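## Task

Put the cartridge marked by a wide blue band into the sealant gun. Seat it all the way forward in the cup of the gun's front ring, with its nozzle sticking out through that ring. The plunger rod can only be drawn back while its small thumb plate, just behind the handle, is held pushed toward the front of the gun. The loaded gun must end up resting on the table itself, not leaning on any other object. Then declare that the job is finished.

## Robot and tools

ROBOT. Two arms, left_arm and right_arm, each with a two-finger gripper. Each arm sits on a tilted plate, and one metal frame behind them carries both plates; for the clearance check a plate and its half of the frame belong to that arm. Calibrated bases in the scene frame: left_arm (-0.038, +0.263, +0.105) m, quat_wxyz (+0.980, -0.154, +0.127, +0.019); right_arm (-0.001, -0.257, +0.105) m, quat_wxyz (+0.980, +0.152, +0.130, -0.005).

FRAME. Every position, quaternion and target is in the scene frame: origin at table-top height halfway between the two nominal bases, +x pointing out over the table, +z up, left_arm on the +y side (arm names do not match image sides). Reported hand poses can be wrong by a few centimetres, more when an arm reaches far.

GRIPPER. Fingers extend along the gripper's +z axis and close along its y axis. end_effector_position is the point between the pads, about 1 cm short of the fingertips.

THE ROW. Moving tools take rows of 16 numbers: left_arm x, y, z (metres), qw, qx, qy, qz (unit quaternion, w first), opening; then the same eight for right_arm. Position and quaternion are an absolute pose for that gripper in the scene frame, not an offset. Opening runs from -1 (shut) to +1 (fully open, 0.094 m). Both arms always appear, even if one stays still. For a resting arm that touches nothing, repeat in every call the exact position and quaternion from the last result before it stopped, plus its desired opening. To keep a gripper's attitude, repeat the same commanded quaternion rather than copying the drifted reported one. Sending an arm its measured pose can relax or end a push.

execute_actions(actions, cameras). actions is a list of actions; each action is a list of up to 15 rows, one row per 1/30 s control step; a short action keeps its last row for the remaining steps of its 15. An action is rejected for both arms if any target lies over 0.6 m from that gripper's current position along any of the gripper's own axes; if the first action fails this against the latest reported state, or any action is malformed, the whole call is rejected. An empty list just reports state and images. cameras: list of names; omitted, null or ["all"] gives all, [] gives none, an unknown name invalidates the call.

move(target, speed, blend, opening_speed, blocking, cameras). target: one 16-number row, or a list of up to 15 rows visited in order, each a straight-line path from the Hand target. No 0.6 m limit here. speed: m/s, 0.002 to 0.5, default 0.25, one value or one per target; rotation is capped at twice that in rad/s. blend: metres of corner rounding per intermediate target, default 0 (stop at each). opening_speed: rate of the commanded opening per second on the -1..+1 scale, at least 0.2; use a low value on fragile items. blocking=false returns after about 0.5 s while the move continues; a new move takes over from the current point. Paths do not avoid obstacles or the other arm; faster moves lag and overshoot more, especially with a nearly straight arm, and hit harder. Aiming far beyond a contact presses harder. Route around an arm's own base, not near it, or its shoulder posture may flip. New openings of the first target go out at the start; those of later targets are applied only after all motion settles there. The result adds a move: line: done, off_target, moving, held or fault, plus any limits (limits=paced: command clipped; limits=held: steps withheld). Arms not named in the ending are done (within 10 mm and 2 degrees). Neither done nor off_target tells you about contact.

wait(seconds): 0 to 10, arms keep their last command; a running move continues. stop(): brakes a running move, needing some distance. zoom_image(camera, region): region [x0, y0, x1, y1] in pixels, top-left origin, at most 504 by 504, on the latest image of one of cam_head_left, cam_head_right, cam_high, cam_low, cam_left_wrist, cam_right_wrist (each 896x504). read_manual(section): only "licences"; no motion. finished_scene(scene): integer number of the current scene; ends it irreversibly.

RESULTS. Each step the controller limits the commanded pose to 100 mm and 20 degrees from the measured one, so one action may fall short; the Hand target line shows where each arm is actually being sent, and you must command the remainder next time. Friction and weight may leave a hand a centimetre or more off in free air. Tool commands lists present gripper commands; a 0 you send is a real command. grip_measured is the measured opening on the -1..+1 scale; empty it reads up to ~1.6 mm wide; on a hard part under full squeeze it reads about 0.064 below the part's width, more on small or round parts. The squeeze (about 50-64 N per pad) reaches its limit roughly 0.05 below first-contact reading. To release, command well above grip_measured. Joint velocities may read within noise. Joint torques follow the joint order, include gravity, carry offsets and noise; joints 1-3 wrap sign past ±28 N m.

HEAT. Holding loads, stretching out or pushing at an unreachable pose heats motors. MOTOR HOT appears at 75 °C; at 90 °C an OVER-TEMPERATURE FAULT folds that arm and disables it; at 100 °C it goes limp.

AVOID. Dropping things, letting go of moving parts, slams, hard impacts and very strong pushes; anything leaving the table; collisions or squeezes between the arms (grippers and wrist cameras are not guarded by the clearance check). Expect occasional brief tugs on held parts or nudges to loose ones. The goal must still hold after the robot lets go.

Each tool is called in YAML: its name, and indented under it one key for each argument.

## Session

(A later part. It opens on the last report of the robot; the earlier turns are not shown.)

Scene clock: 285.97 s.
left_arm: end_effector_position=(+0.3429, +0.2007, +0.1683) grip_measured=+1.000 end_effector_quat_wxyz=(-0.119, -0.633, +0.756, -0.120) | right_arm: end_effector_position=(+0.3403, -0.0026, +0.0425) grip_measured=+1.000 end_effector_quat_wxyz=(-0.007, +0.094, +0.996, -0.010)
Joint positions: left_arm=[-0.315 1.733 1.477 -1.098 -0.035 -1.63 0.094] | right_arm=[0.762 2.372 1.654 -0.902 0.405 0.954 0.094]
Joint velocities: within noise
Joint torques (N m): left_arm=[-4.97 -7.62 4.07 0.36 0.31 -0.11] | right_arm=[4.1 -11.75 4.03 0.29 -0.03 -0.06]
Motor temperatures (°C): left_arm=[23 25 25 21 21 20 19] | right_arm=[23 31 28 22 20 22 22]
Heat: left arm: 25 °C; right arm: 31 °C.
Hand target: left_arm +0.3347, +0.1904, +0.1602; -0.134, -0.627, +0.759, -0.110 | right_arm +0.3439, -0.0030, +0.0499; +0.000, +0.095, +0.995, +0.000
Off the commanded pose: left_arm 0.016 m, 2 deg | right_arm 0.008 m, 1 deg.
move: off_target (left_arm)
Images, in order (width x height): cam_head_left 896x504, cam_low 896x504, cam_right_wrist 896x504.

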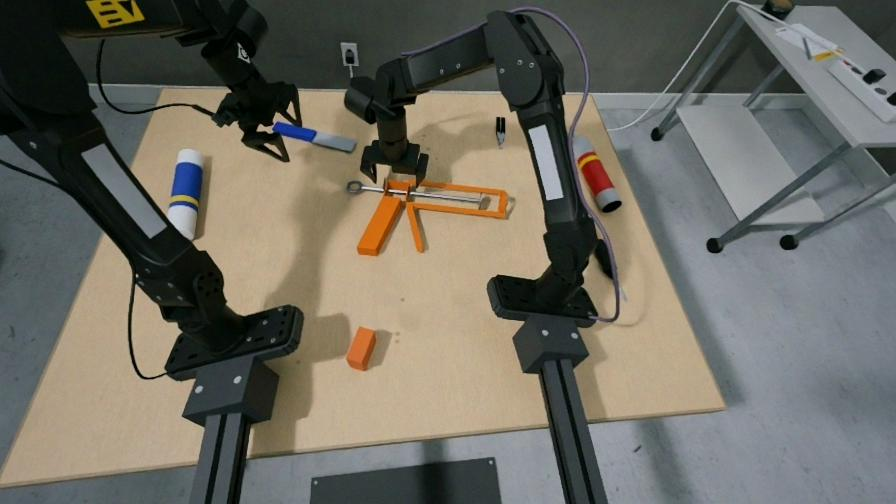

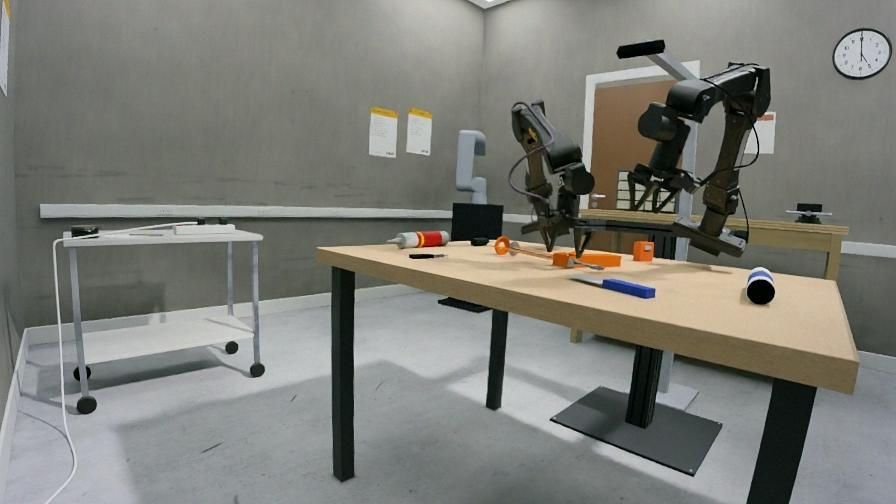

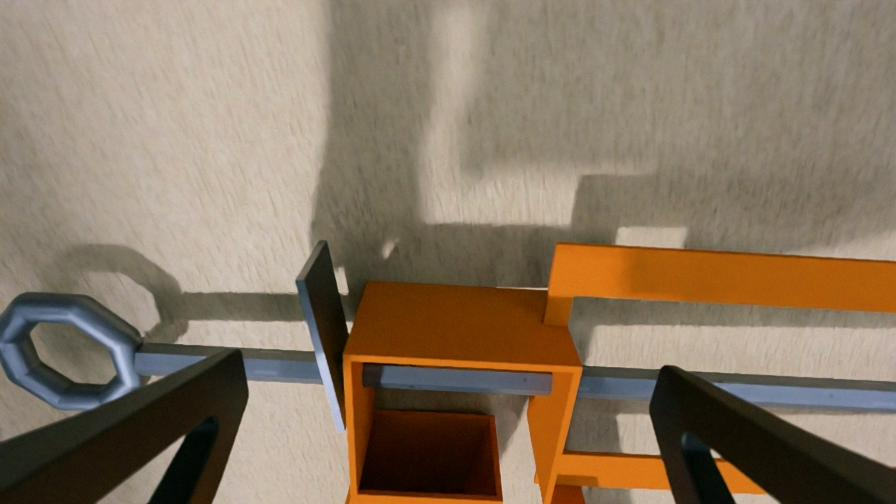

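move:
  target: [0.335, 0.19, 0.16, 0.1339, 0.6271, -0.7594, 0.1105, 1, 0.352, -0.004, 0.05, 0, 0.095, 0.9955, 0, 1]
  speed: 0.05
  cameras: ["cam_right_wrist","cam_low","cam_head_left"]

zoom_image:
  camera: "cam_low"
  region: [520, 225, 640, 285]

Scene clock: 301.73 s.
left_arm: end_effector_position=(+0.3429, +0.2007, +0.1683) grip_measured=+1.000 end_effector_quat_wxyz=(-0.119, -0.633, +0.756, -0.120) | right_arm: end_effector_position=(+0.3433, -0.0070, +0.0402) grip_measured=+1.000 end_effector_quat_wxyz=(-0.009, +0.093, +0.996, -0.012)
Joint positions: left_arm=[-0.315 1.733 1.477 -1.098 -0.035 -1.63 0.094] | right_arm=[0.748 2.372 1.654 -0.901 0.405 0.94 0.094]
Joint velocities: within noise
Joint torques (N m): left_arm=[-4.98 -7.64 4.08 0.36 0.32 -0.11] | right_arm=[4.15 -10.76 7.13 0.14 -0.03 -0.05]
Motor temperatures (°C): left_arm=[23 25 25 21 21 20 19] | right_arm=[23 32 28 22 20 22 22]
Heat: left arm: 25 °C; right arm: 32 °C.
Hand target: left_arm +0.3347, +0.1905, +0.1602; -0.134, -0.627, +0.759, -0.110 | right_arm +0.3519, -0.0042, +0.0500; +0.000, +0.095, +0.995, +0.000
Off the commanded pose: left_arm 0.016 m, 2 deg | right_arm 0.013 m, 2 deg.
move: off_target (left_arm, right_arm)
Images, in order (width x height): cam_head_left 896x504, cam_low 896x504, cam_right_wrist 896x504.

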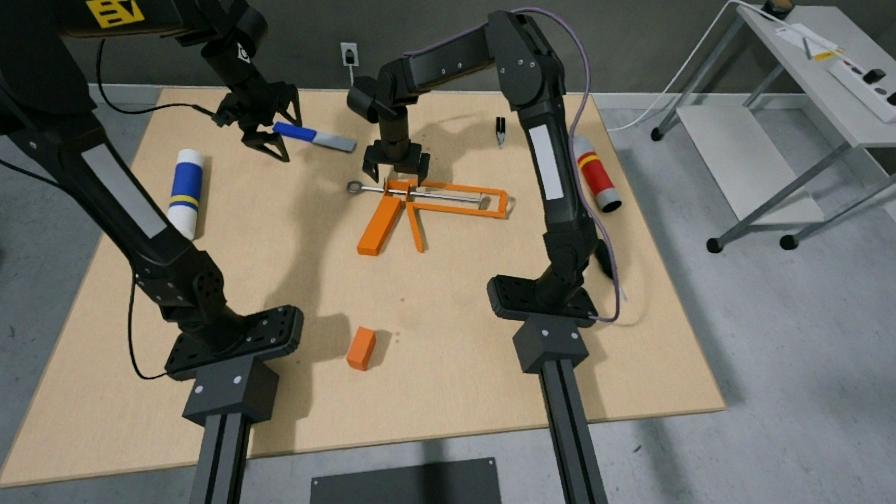

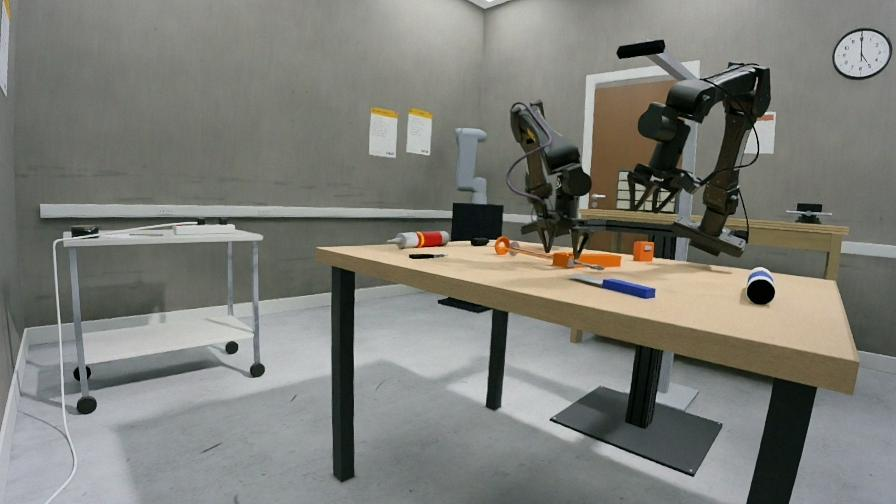

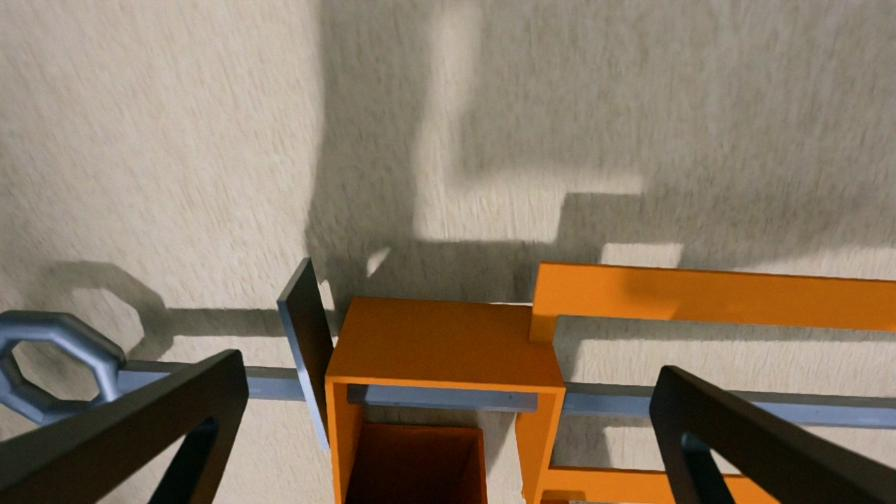

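Scaled by 4.200 from the camera's 896x504 image, which has a finer 1280x720 frame.

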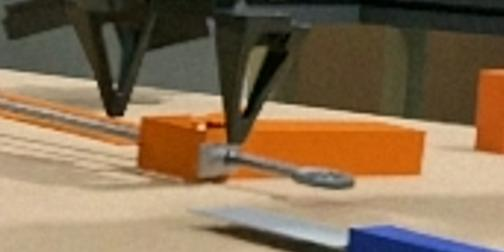

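move:
  target: [0.335, 0.19, 0.16, 0.1339, 0.6271, -0.7594, 0.1105, 1, 0.356, 0.001, 0.042, 0, 0.095, 0.9955, 0, 1]
  speed: 0.05
  cameras: ["cam_right_wrist","cam_low","cam_head_left"]

zoom_image:
  camera: "cam_low"
  region: [520, 225, 640, 285]

Scene clock: 310.00 s.
left_arm: end_effector_position=(+0.3429, +0.2007, +0.1683) grip_measured=+1.000 end_effector_quat_wxyz=(-0.119, -0.633, +0.756, -0.120) | right_arm: end_effector_position=(+0.3513, -0.0048, +0.0440) grip_measured=+1.000 end_effector_quat_wxyz=(-0.003, +0.097, +0.995, -0.005)
Joint positions: left_arm=[-0.315 1.733 1.477 -1.098 -0.035 -1.63 0.094] | right_arm=[0.744 2.372 1.677 -0.901 0.405 0.934 0.094]
Joint velocities: within noise
Joint torques (N m): left_arm=[-4.97 -7.66 4.05 0.35 0.31 -0.11] | right_arm=[4.14 -8.08 7.99 0.26 -0.03 -0.07]
Motor temperatures (°C): left_arm=[23 25 25 21 21 20 19] | right_arm=[23 32 28 22 20 22 22]
Heat: left arm: 25 °C; right arm: 32 °C.
Hand target: left_arm +0.3347, +0.1904, +0.1602; -0.134, -0.627, +0.759, -0.110 | right_arm +0.3558, +0.0008, +0.0420; +0.000, +0.095, +0.995, +0.000
Off the commanded pose: left_arm 0.016 m, 2 deg | right_arm 0.008 m, 1 deg.
move: off_target (left_arm)
Images, in order (width x height): cam_head_left 896x504, cam_low 896x504, cam_right_wrist 896x504.

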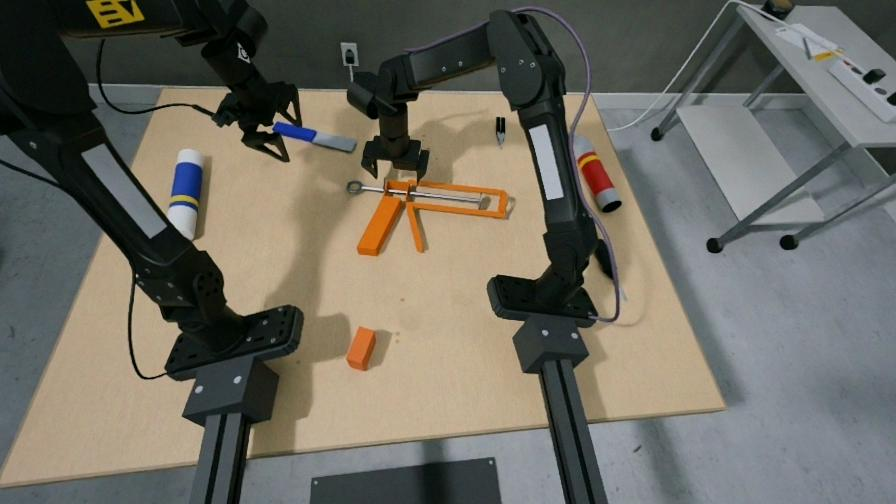

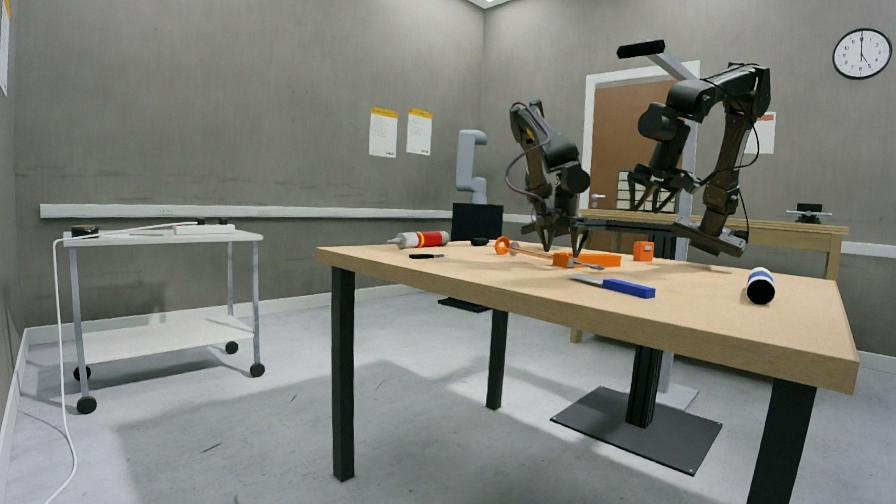

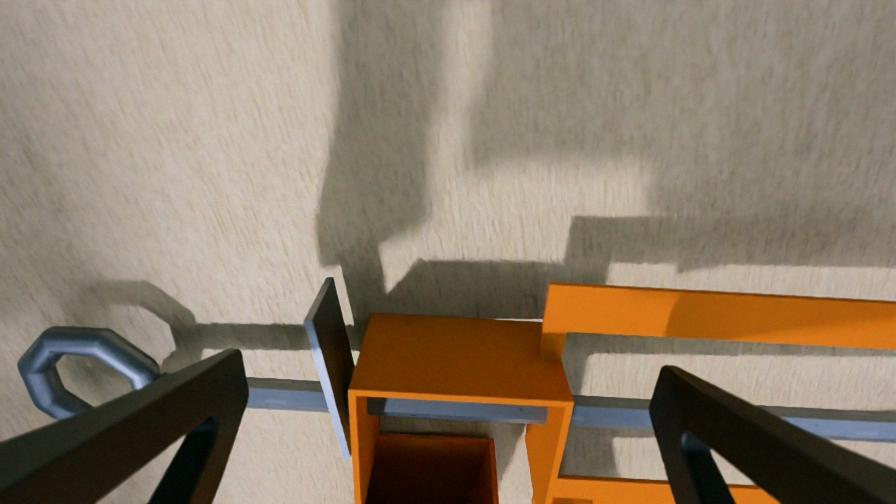

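Scaled by 4.200 from the camera's 896x504 image, which has a finer 1280x720 frame.

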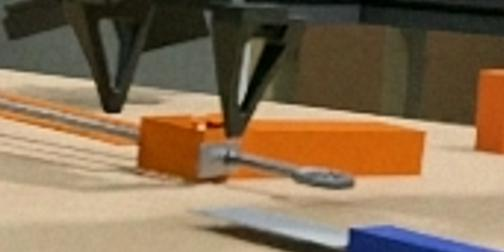

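move:
  target: [0.335, 0.19, 0.16, 0.1339, 0.6271, -0.7594, 0.1105, 1, 0.350, 0.000, 0.030, 0, 0.095, 0.9955, 0, 1]
  speed: 0.05
  cameras: ["cam_right_wrist","cam_low","cam_head_left"]

zoom_image:
  camera: "cam_low"
  region: [520, 225, 640, 285]

Scene clock: 324.80 s.
left_arm: end_effector_position=(+0.3429, +0.2007, +0.1683) grip_measured=+1.000 end_effector_quat_wxyz=(-0.119, -0.633, +0.756, -0.120) | right_arm: end_effector_position=(+0.3568, -0.0002, +0.0403) grip_measured=+1.000 end_effector_quat_wxyz=(+0.007, +0.103, +0.995, +0.006)
Joint positions: left_arm=[-0.315 1.733 1.477 -1.098 -0.035 -1.63 0.094] | right_arm=[0.74 2.377 1.67 -0.857 0.405 0.93 0.094]
Joint velocities: within noise
Joint torques (N m): left_arm=[-4.98 -7.65 4.08 0.36 0.32 -0.12] | right_arm=[4.15 -8.21 4.03 0.42 -0.03 -0.07]
Motor temperatures (°C): left_arm=[23 25 25 21 21 20 19] | right_arm=[23 31 28 22 20 22 22]
Heat: left arm: 25 °C; right arm: 31 °C.
Hand target: left_arm +0.3347, +0.1904, +0.1602; -0.134, -0.627, +0.759, -0.110 | right_arm +0.3498, -0.0002, +0.0302; +0.000, +0.095, +0.995, +0.000
Off the commanded pose: left_arm 0.016 m, 2 deg | right_arm 0.012 m, 1 deg.
move: off_target (left_arm, right_arm)
Images, in order (width x height): cam_head_left 896x504, cam_low 896x504, cam_right_wrist 896x504.

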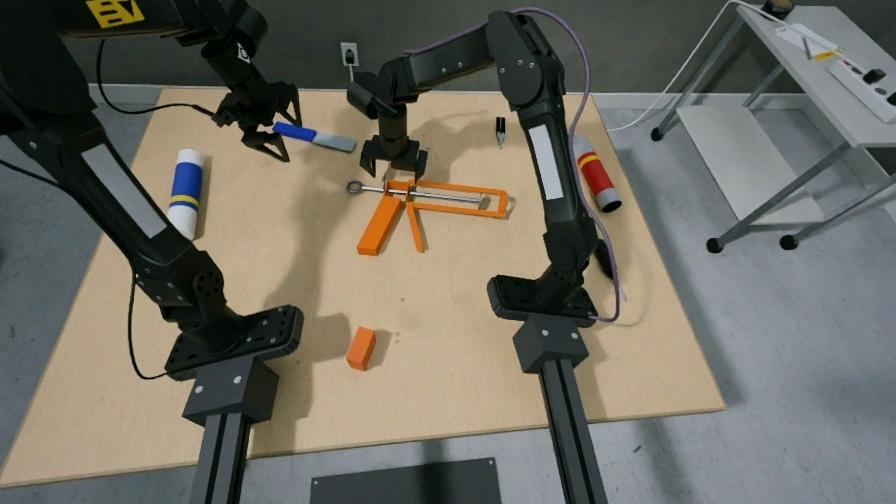

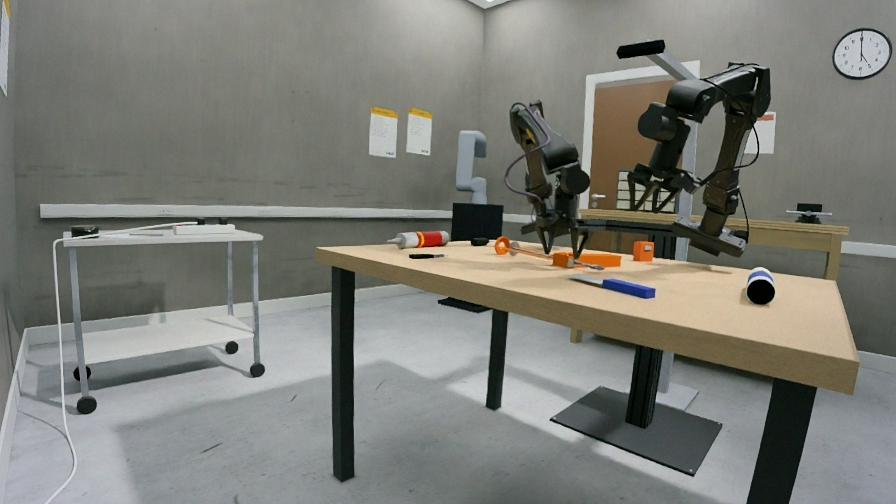

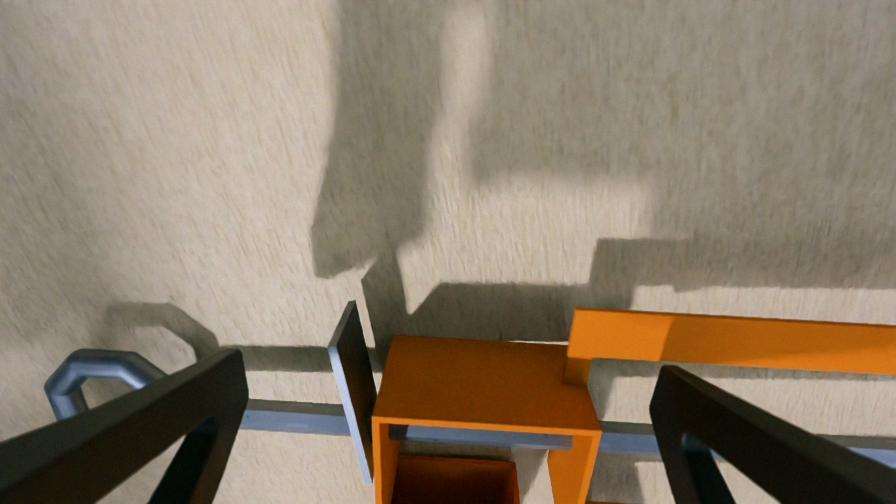

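Scaled by 4.200 from the camera's 896x504 image, which has a finer 1280x720 frame.

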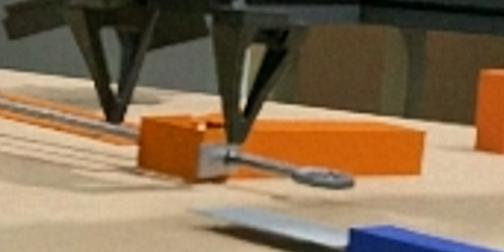

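move:
  target: [0.335, 0.19, 0.16, 0.1339, 0.6271, -0.7594, 0.1105, 1, 0.341, -0.004, 0.030, 0, 0.095, 0.9955, 0, 1]
  speed: 0.05
  cameras: ["cam_right_wrist"]

Scene clock: 334.03 s.
left_arm: end_effector_position=(+0.3429, +0.2007, +0.1683) grip_measured=+1.000 end_effector_quat_wxyz=(-0.119, -0.633, +0.756, -0.120) | right_arm: end_effector_position=(+0.3426, -0.0059, +0.0280) grip_measured=+1.000 end_effector_quat_wxyz=(-0.003, +0.097, +0.995, -0.005)
Joint positions: left_arm=[-0.315 1.733 1.477 -1.098 -0.035 -1.63 0.094] | right_arm=[0.74 2.377 1.611 -0.829 0.405 0.93 0.094]
Joint velocities: within noise
Joint torques (N m): left_arm=[-4.97 -7.62 4.07 0.36 0.32 -0.11] | right_arm=[4.57 -10.25 3.9 0.34 -0.03 0.02]
Motor temperatures (°C): left_arm=[23 25 25 21 21 20 19] | right_arm=[23 31 28 22 20 22 22]
Heat: left arm: 25 °C; right arm: 31 °C.
Hand target: left_arm +0.3347, +0.1904, +0.1602; -0.134, -0.627, +0.759, -0.110 | right_arm +0.3410, -0.0040, +0.0300; +0.000, +0.095, +0.995, +0.000
Off the commanded pose: left_arm 0.016 m, 2 deg | right_arm 0.003 m, 1 deg.
move: off_target (left_arm)
Images, in order (width x height): cam_right_wrist 896x504.

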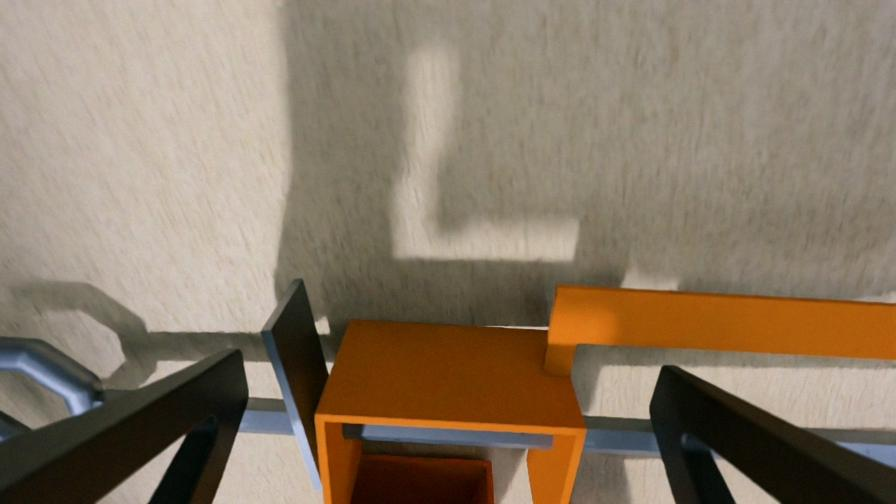

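move:
  target: [0.335, 0.19, 0.16, 0.1339, 0.6271, -0.7594, 0.1105, 1, 0.341, -0.004, 0.030, 0, 0.095, 0.9955, 0, 0.12]
  opening_speed: 0.4
  cameras: ["cam_right_wrist","cam_low"]

zoom_image:
  camera: "cam_low"
  region: [520, 225, 640, 285]

Scene clock: 342.90 s.
left_arm: end_effector_position=(+0.3429, +0.2007, +0.1683) grip_measured=+1.000 end_effector_quat_wxyz=(-0.119, -0.633, +0.756, -0.120) | right_arm: end_effector_position=(+0.3435, -0.0024, +0.0280) grip_measured=+0.156 end_effector_quat_wxyz=(-0.003, +0.099, +0.995, +0.003)
Joint positions: left_arm=[-0.315 1.733 1.477 -1.098 -0.035 -1.63 0.094] | right_arm=[0.74 2.377 1.611 -0.816 0.394 0.93 0.054]
Joint velocities: within noise
Joint torques (N m): left_arm=[-4.97 -7.68 4.05 0.35 0.32 -0.11] | right_arm=[4.57 -10.25 3.9 0.24 0.08 0.02]
Motor temperatures (°C): left_arm=[23 25 25 21 21 20 19] | right_arm=[23 32 28 22 20 22 22]
Heat: left arm: 25 °C; right arm: 32 °C.
Hand target: left_arm +0.3347, +0.1904, +0.1602; -0.134, -0.627, +0.759, -0.110 | right_arm +0.3411, -0.0040, +0.0300; +0.000, +0.095, +0.995, +0.000
Off the commanded pose: left_arm 0.016 m, 2 deg | right_arm 0.004 m, 1 deg.
move: off_target (left_arm)
Images, in order (width x height): cam_low 896x504, cam_right_wrist 896x504.

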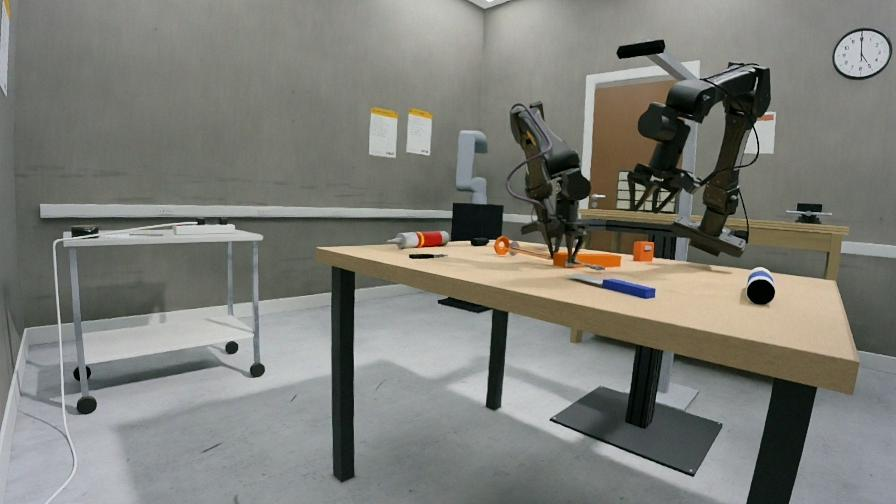

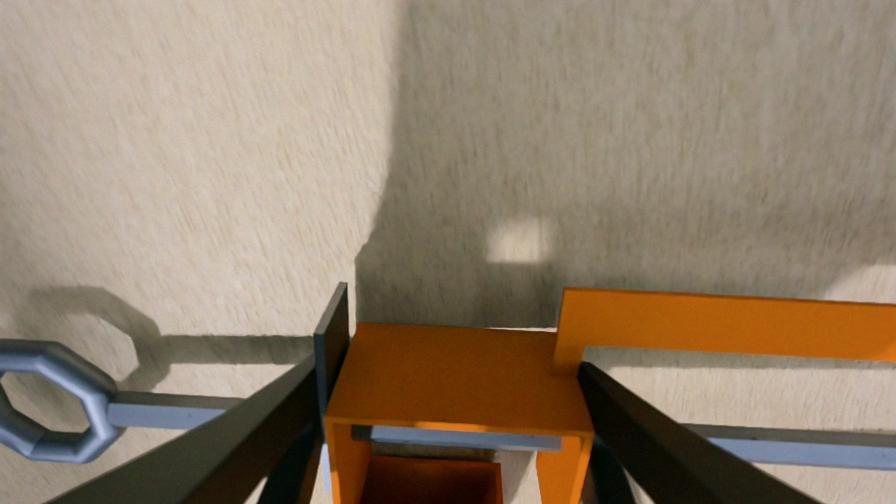

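Scaled by 4.200 from the camera's 896x504 image, which has a finer 1280x720 frame.

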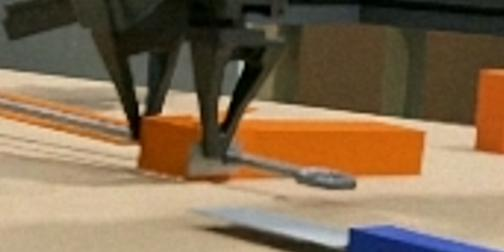

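move:
  target: [0.3414, 0.1086, 0.071, 0.1339, 0.6271, -0.7594, 0.1105, 1, 0.341, -0.004, 0.030, 0, 0.095, 0.9955, 0, 0.05]
  speed: 0.15
  cameras: ["cam_left_wrist","cam_right_wrist","cam_low", "cam_head_right"]

Scene clock: 370.10 s.
left_arm: end_effector_position=(+0.3500, +0.1152, +0.0791) grip_measured=+1.000 end_effector_quat_wxyz=(-0.130, -0.630, +0.755, -0.123) | right_arm: end_effector_position=(+0.3435, -0.0024, +0.0280) grip_measured=+0.154 end_effector_quat_wxyz=(-0.003, +0.099, +0.995, +0.003)
Joint positions: left_arm=[-0.42 1.996 1.39 -0.759 -0.035 -1.731 0.094] | right_arm=[0.74 2.377 1.611 -0.816 0.394 0.93 0.054]
Joint velocities: within noise
Joint torques (N m): left_arm=[-5.79 -8.85 4.14 0.42 0.14 -0.11] | right_arm=[4.57 -10.28 3.9 0.24 0.09 0.02]
Motor temperatures (°C): left_arm=[23 25 25 21 21 20 19] | right_arm=[23 33 28 22 20 22 24]
Heat: left arm: 25 °C; right arm: 33 °C.
Hand target: left_arm +0.3412, +0.1089, +0.0712; -0.134, -0.627, +0.760, -0.110 | right_arm +0.3411, -0.0040, +0.0300; +0.000, +0.095, +0.995, +0.000
Off the commanded pose: left_arm 0.014 m, 2 deg | right_arm 0.004 m, 1 deg.
move: off_target (left_arm)
Images, in order (width x height): cam_head_right 896x504, cam_low 896x504, cam_left_wrist 896x504, cam_right_wrist 896x504.

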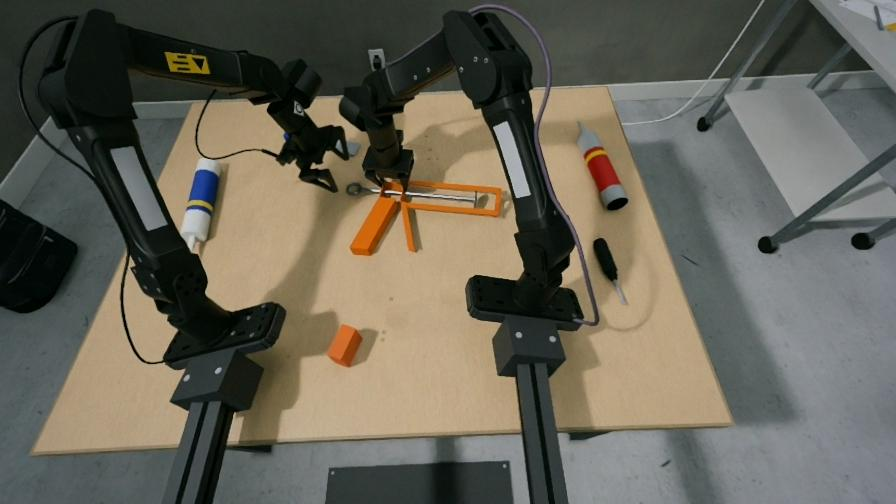

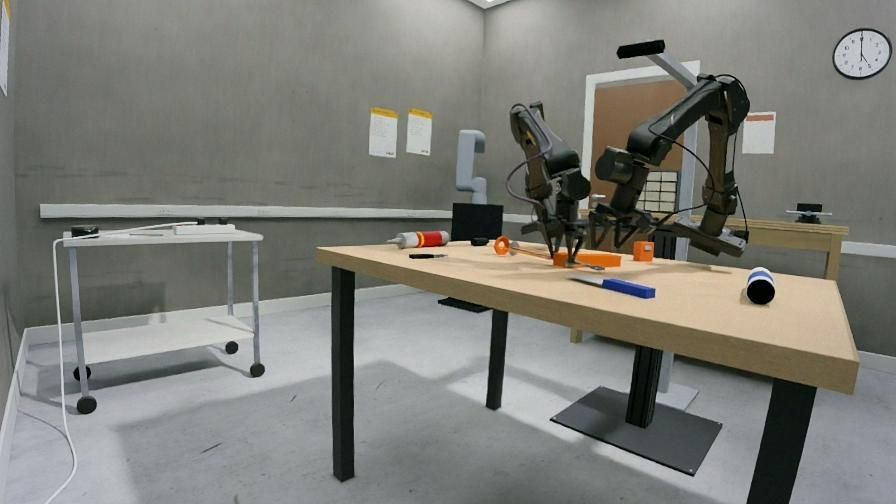

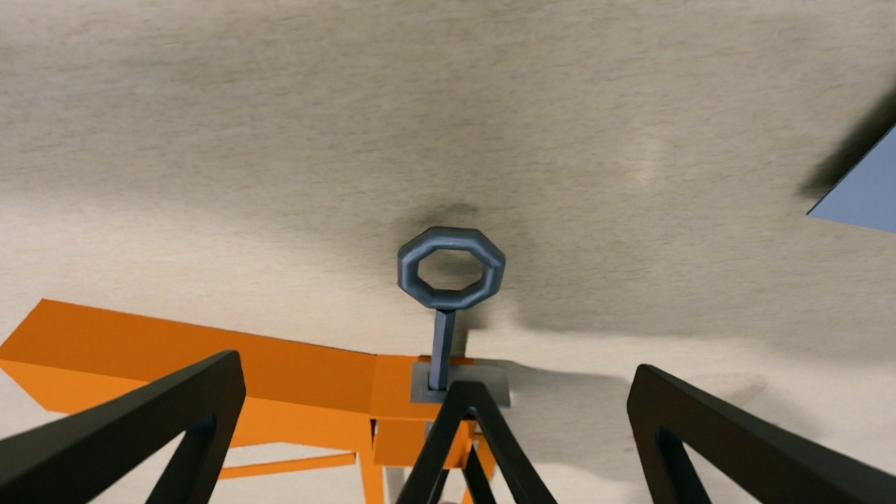

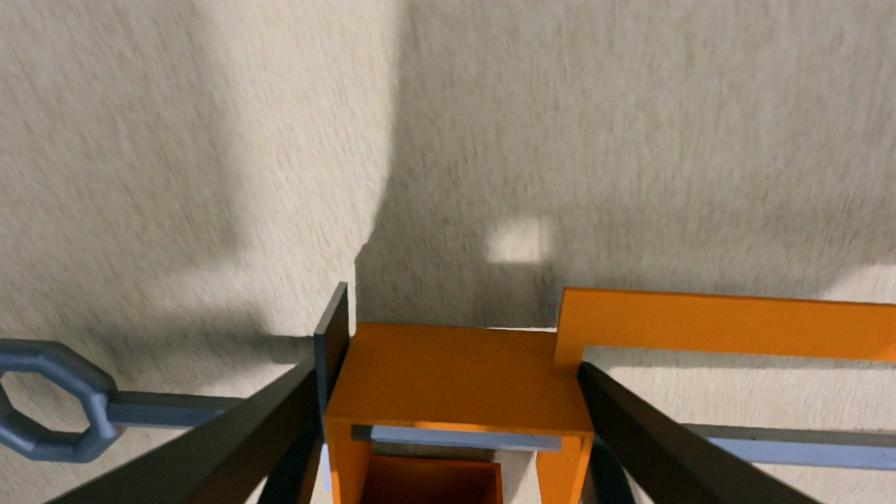

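move:
  target: [0.342, 0.098, 0.024, 0.1339, 0.6271, -0.7594, 0.1105, 1, 0.341, -0.004, 0.030, 0, 0.095, 0.9955, 0, 0.05]
  speed: 0.1
  cameras: ["cam_left_wrist","cam_right_wrist"]

Scene clock: 387.30 s.
left_arm: end_effector_position=(+0.3508, +0.0967, +0.0370) grip_measured=+1.000 end_effector_quat_wxyz=(-0.128, -0.630, +0.755, -0.126) | right_arm: end_effector_position=(+0.3435, -0.0024, +0.0280) grip_measured=+0.154 end_effector_quat_wxyz=(-0.003, +0.099, +0.995, +0.003)
Joint positions: left_arm=[-0.42 2.105 1.363 -0.616 -0.035 -1.73 0.094] | right_arm=[0.74 2.377 1.611 -0.816 0.394 0.93 0.054]
Joint velocities: within noise
Joint torques (N m): left_arm=[-3.99 -9.11 3.64 0.41 0.19 0.09] | right_arm=[4.57 -10.28 3.9 0.24 0.09 0.02]
Motor temperatures (°C): left_arm=[23 27 25 21 21 20 19] | right_arm=[23 34 28 22 20 22 24]
Heat: left arm: 27 °C; right arm: 34 °C.
Hand target: left_arm +0.3418, +0.0981, +0.0245; -0.134, -0.627, +0.759, -0.111 | right_arm +0.3411, -0.0040, +0.0300; +0.000, +0.095, +0.995, +0.000
Off the commanded pose: left_arm 0.016 m, 2 deg | right_arm 0.004 m, 1 deg.
move: off_target (left_arm)
Images, in order (width x height): cam_left_wrist 896x504, cam_right_wrist 896x504.

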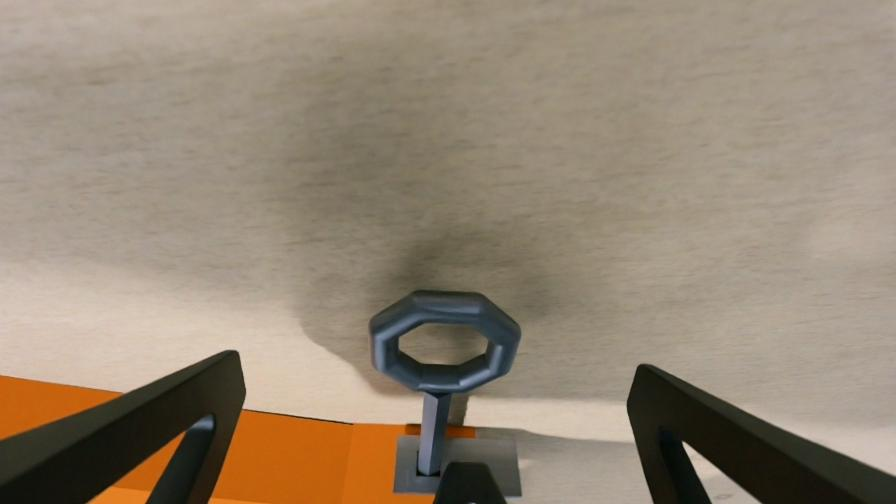

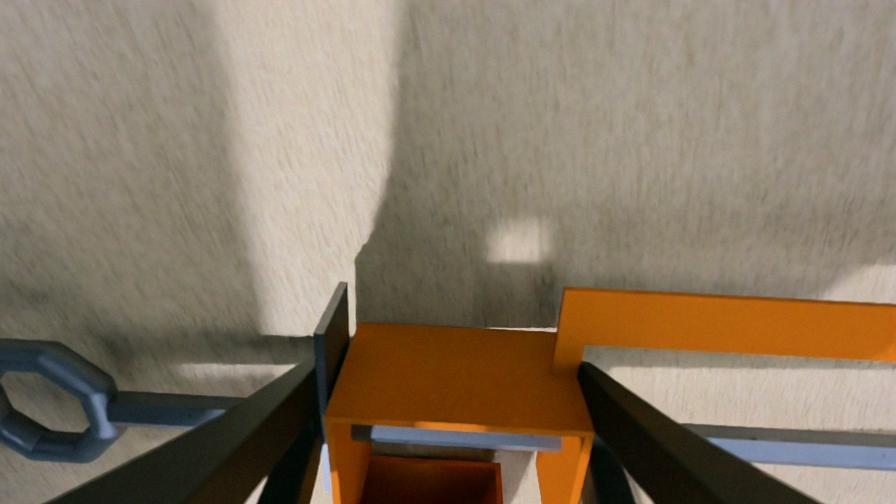

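move:
  target: [0.343, 0.108, 0.017, 0.1339, 0.6271, -0.7594, 0.1105, 1, 0.341, -0.004, 0.030, 0, 0.095, 0.9955, 0, 0.05]
  speed: 0.06
  cameras: ["cam_left_wrist","cam_low"]

zoom_image:
  camera: "cam_low"
  region: [520, 205, 680, 285]

Scene clock: 396.37 s.
left_arm: end_effector_position=(+0.3536, +0.1066, +0.0306) grip_measured=+1.000 end_effector_quat_wxyz=(-0.125, -0.631, +0.755, -0.126) | right_arm: end_effector_position=(+0.3435, -0.0024, +0.0280) grip_measured=+0.154 end_effector_quat_wxyz=(-0.003, +0.099, +0.995, +0.003)
Joint positions: left_arm=[-0.392 2.105 1.352 -0.6 -0.035 -1.703 0.094] | right_arm=[0.74 2.377 1.611 -0.816 0.394 0.93 0.054]
Joint velocities: within noise
Joint torques (N m): left_arm=[-3.73 -9.13 3.26 0.38 0.24 0.1] | right_arm=[4.57 -10.28 3.9 0.24 0.09 0.02]
Motor temperatures (°C): left_arm=[23 27 25 21 21 20 19] | right_arm=[23 34 28 22 20 22 24]
Heat: left arm: 27 °C; right arm: 34 °C.
Hand target: left_arm +0.3427, +0.1082, +0.0175; -0.134, -0.627, +0.759, -0.111 | right_arm +0.3411, -0.0040, +0.0300; +0.000, +0.095, +0.995, +0.000
Off the commanded pose: left_arm 0.017 m, 2 deg | right_arm 0.004 m, 1 deg.
move: off_target (left_arm)
Images, in order (width x height): cam_low 896x504, cam_left_wrist 896x504.

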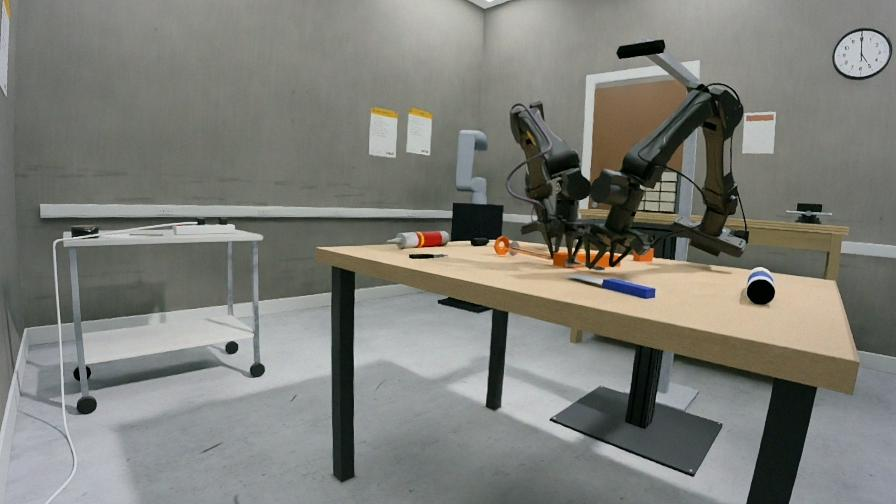

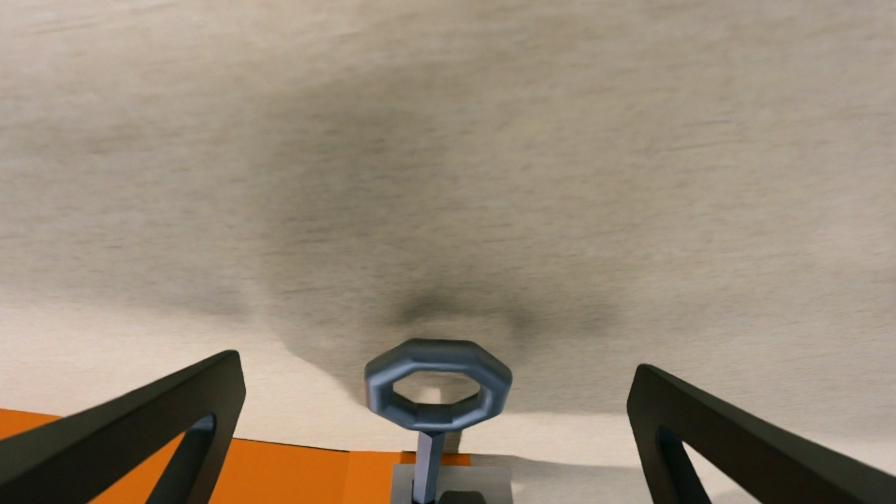

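Scaled by 3.150 from the camera's 896x504 image, which has a finer 1280x720 frame.

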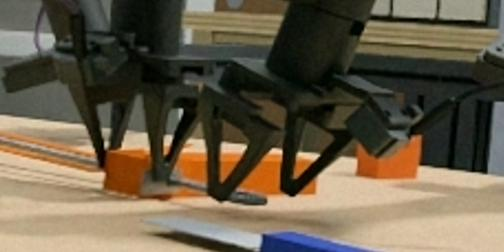

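move:
  target: [0.343, 0.108, 0.017, 0.1339, 0.6271, -0.7594, 0.1105, -0.4, 0.341, -0.004, 0.030, 0, 0.095, 0.9955, 0, 0.05]
  opening_speed: 0.8
  cameras: ["cam_left_wrist","cam_low"]

zoom_image:
  camera: "cam_low"
  region: [520, 205, 680, 285]

Scene clock: 404.13 s.
left_arm: end_effector_position=(+0.3517, +0.1072, +0.0304) grip_measured=-0.396 end_effector_quat_wxyz=(-0.127, -0.630, +0.756, -0.123) | right_arm: end_effector_position=(+0.3435, -0.0025, +0.0280) grip_measured=+0.154 end_effector_quat_wxyz=(-0.003, +0.099, +0.995, +0.003)
Joint positions: left_arm=[-0.392 2.105 1.352 -0.608 -0.035 -1.702 0.028] | right_arm=[0.74 2.377 1.611 -0.816 0.394 0.93 0.054]
Joint velocities: within noise
Joint torques (N m): left_arm=[-3.73 -9.13 3.28 0.48 0.23 0.11] | right_arm=[4.57 -10.26 3.92 0.23 0.08 0.02]
Motor temperatures (°C): left_arm=[23 28 25 21 21 20 19] | right_arm=[23 34 28 22 20 22 24]
Heat: left arm: 28 °C; right arm: 34 °C.
Hand target: left_arm +0.3427, +0.1082, +0.0175; -0.134, -0.627, +0.759, -0.111 | right_arm +0.3411, -0.0040, +0.0300; +0.000, +0.095, +0.995, +0.000
Off the commanded pose: left_arm 0.016 m, 2 deg | right_arm 0.004 m, 1 deg.
move: off_target (left_arm)
Images, in order (width x height): cam_low 896x504, cam_left_wrist 896x504.

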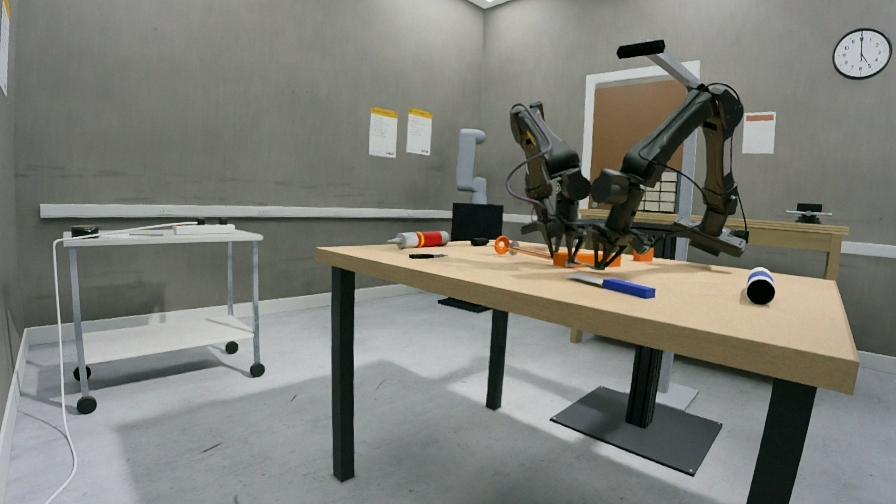

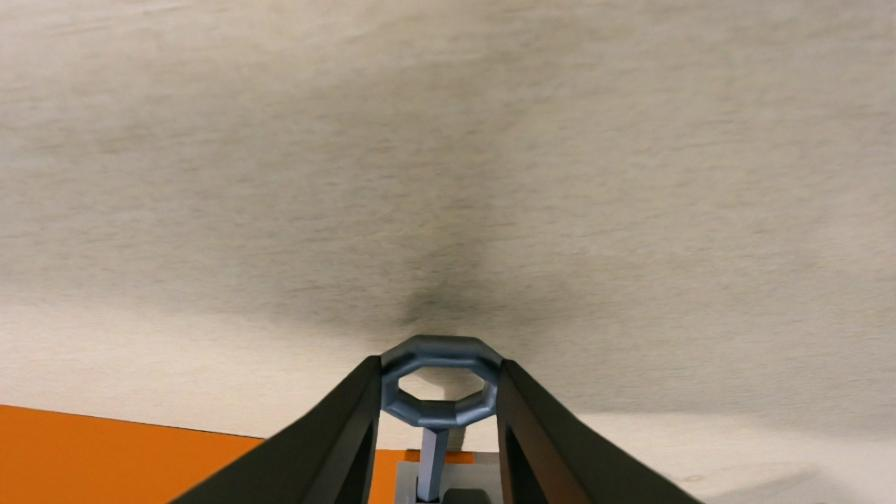

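Scaled by 3.150 from the camera's 896x504 image, which has a finer 1280x720 frame.

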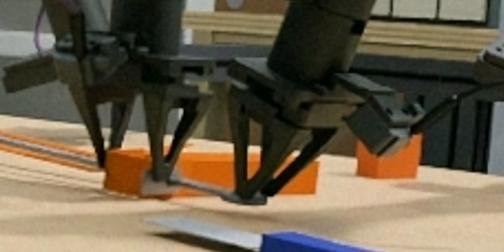

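move:
  target:
    - [0.343, 0.108, 0.018, 0.1339, 0.6271, -0.7594, 0.1105, -0.65, 0.341, -0.004, 0.030, 0, 0.095, 0.9955, 0, 0.0]
    - [0.3493, 0.1373, 0.018, 0.1339, 0.6271, -0.7594, 0.1105, -0.65, 0.341, -0.004, 0.030, 0, 0.095, 0.9955, 0, 0.0]
  speed: 0.06
  cameras: ["cam_left_wrist","cam_right_wrist","cam_head_left"]

Scene clock: 414.80 s.
left_arm: end_effector_position=(+0.3574, +0.1330, +0.0217) grip_measured=-0.647 end_effector_quat_wxyz=(-0.132, -0.631, +0.754, -0.123) | right_arm: end_effector_position=(+0.3436, -0.0029, +0.0280) grip_measured=+0.154 end_effector_quat_wxyz=(-0.002, +0.100, +0.995, +0.002)
Joint positions: left_arm=[-0.317 2.099 1.349 -0.615 -0.01 -1.633 0.017] | right_arm=[0.74 2.377 1.611 -0.817 0.396 0.931 0.054]
Joint velocities: within noise
Joint torques (N m): left_arm=[-3.96 -11.36 3.17 0.21 0.12 0.13] | right_arm=[4.55 -10.26 3.9 0.24 0.06 0.01]
Motor temperatures (°C): left_arm=[23 28 25 21 21 20 19] | right_arm=[23 34 28 22 20 22 25]
Heat: left arm: 28 °C; right arm: 34 °C.
Hand target: left_arm +0.3494, +0.1372, +0.0181; -0.134, -0.627, +0.759, -0.111 | right_arm +0.3411, -0.0041, +0.0300; +0.000, +0.095, +0.995, +0.000
Off the commanded pose: left_arm 0.010 m, 2 deg | right_arm 0.003 m, 1 deg.
move: done
Images, in order (width x height): cam_head_left 896x504, cam_left_wrist 896x504, cam_right_wrist 896x504.

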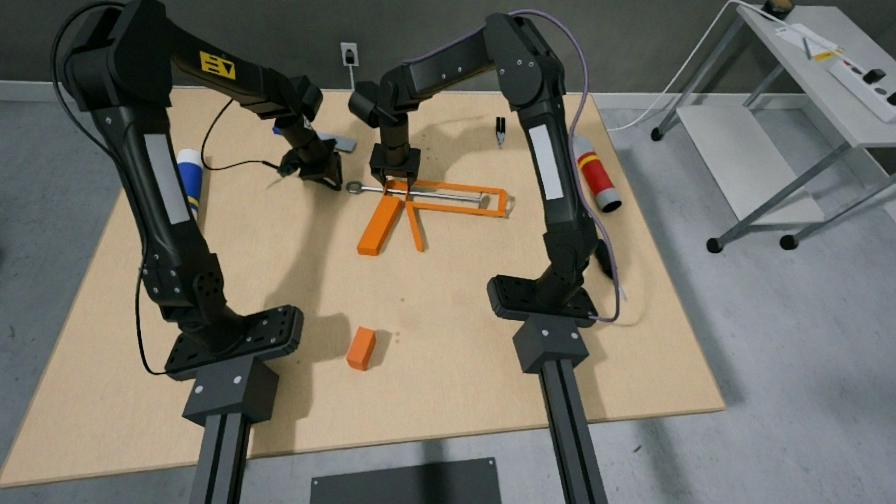

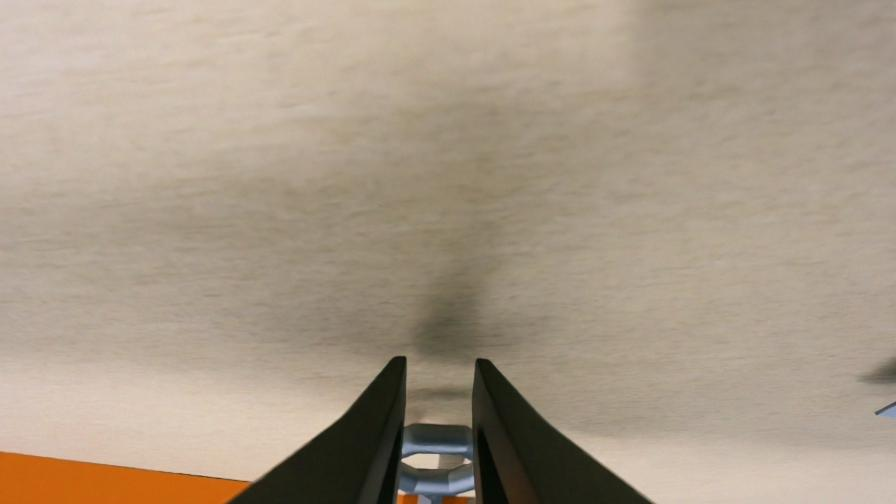

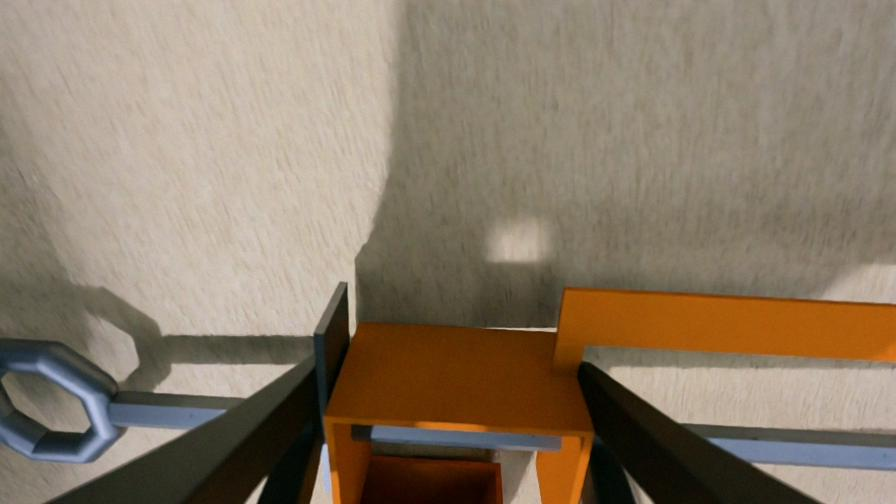

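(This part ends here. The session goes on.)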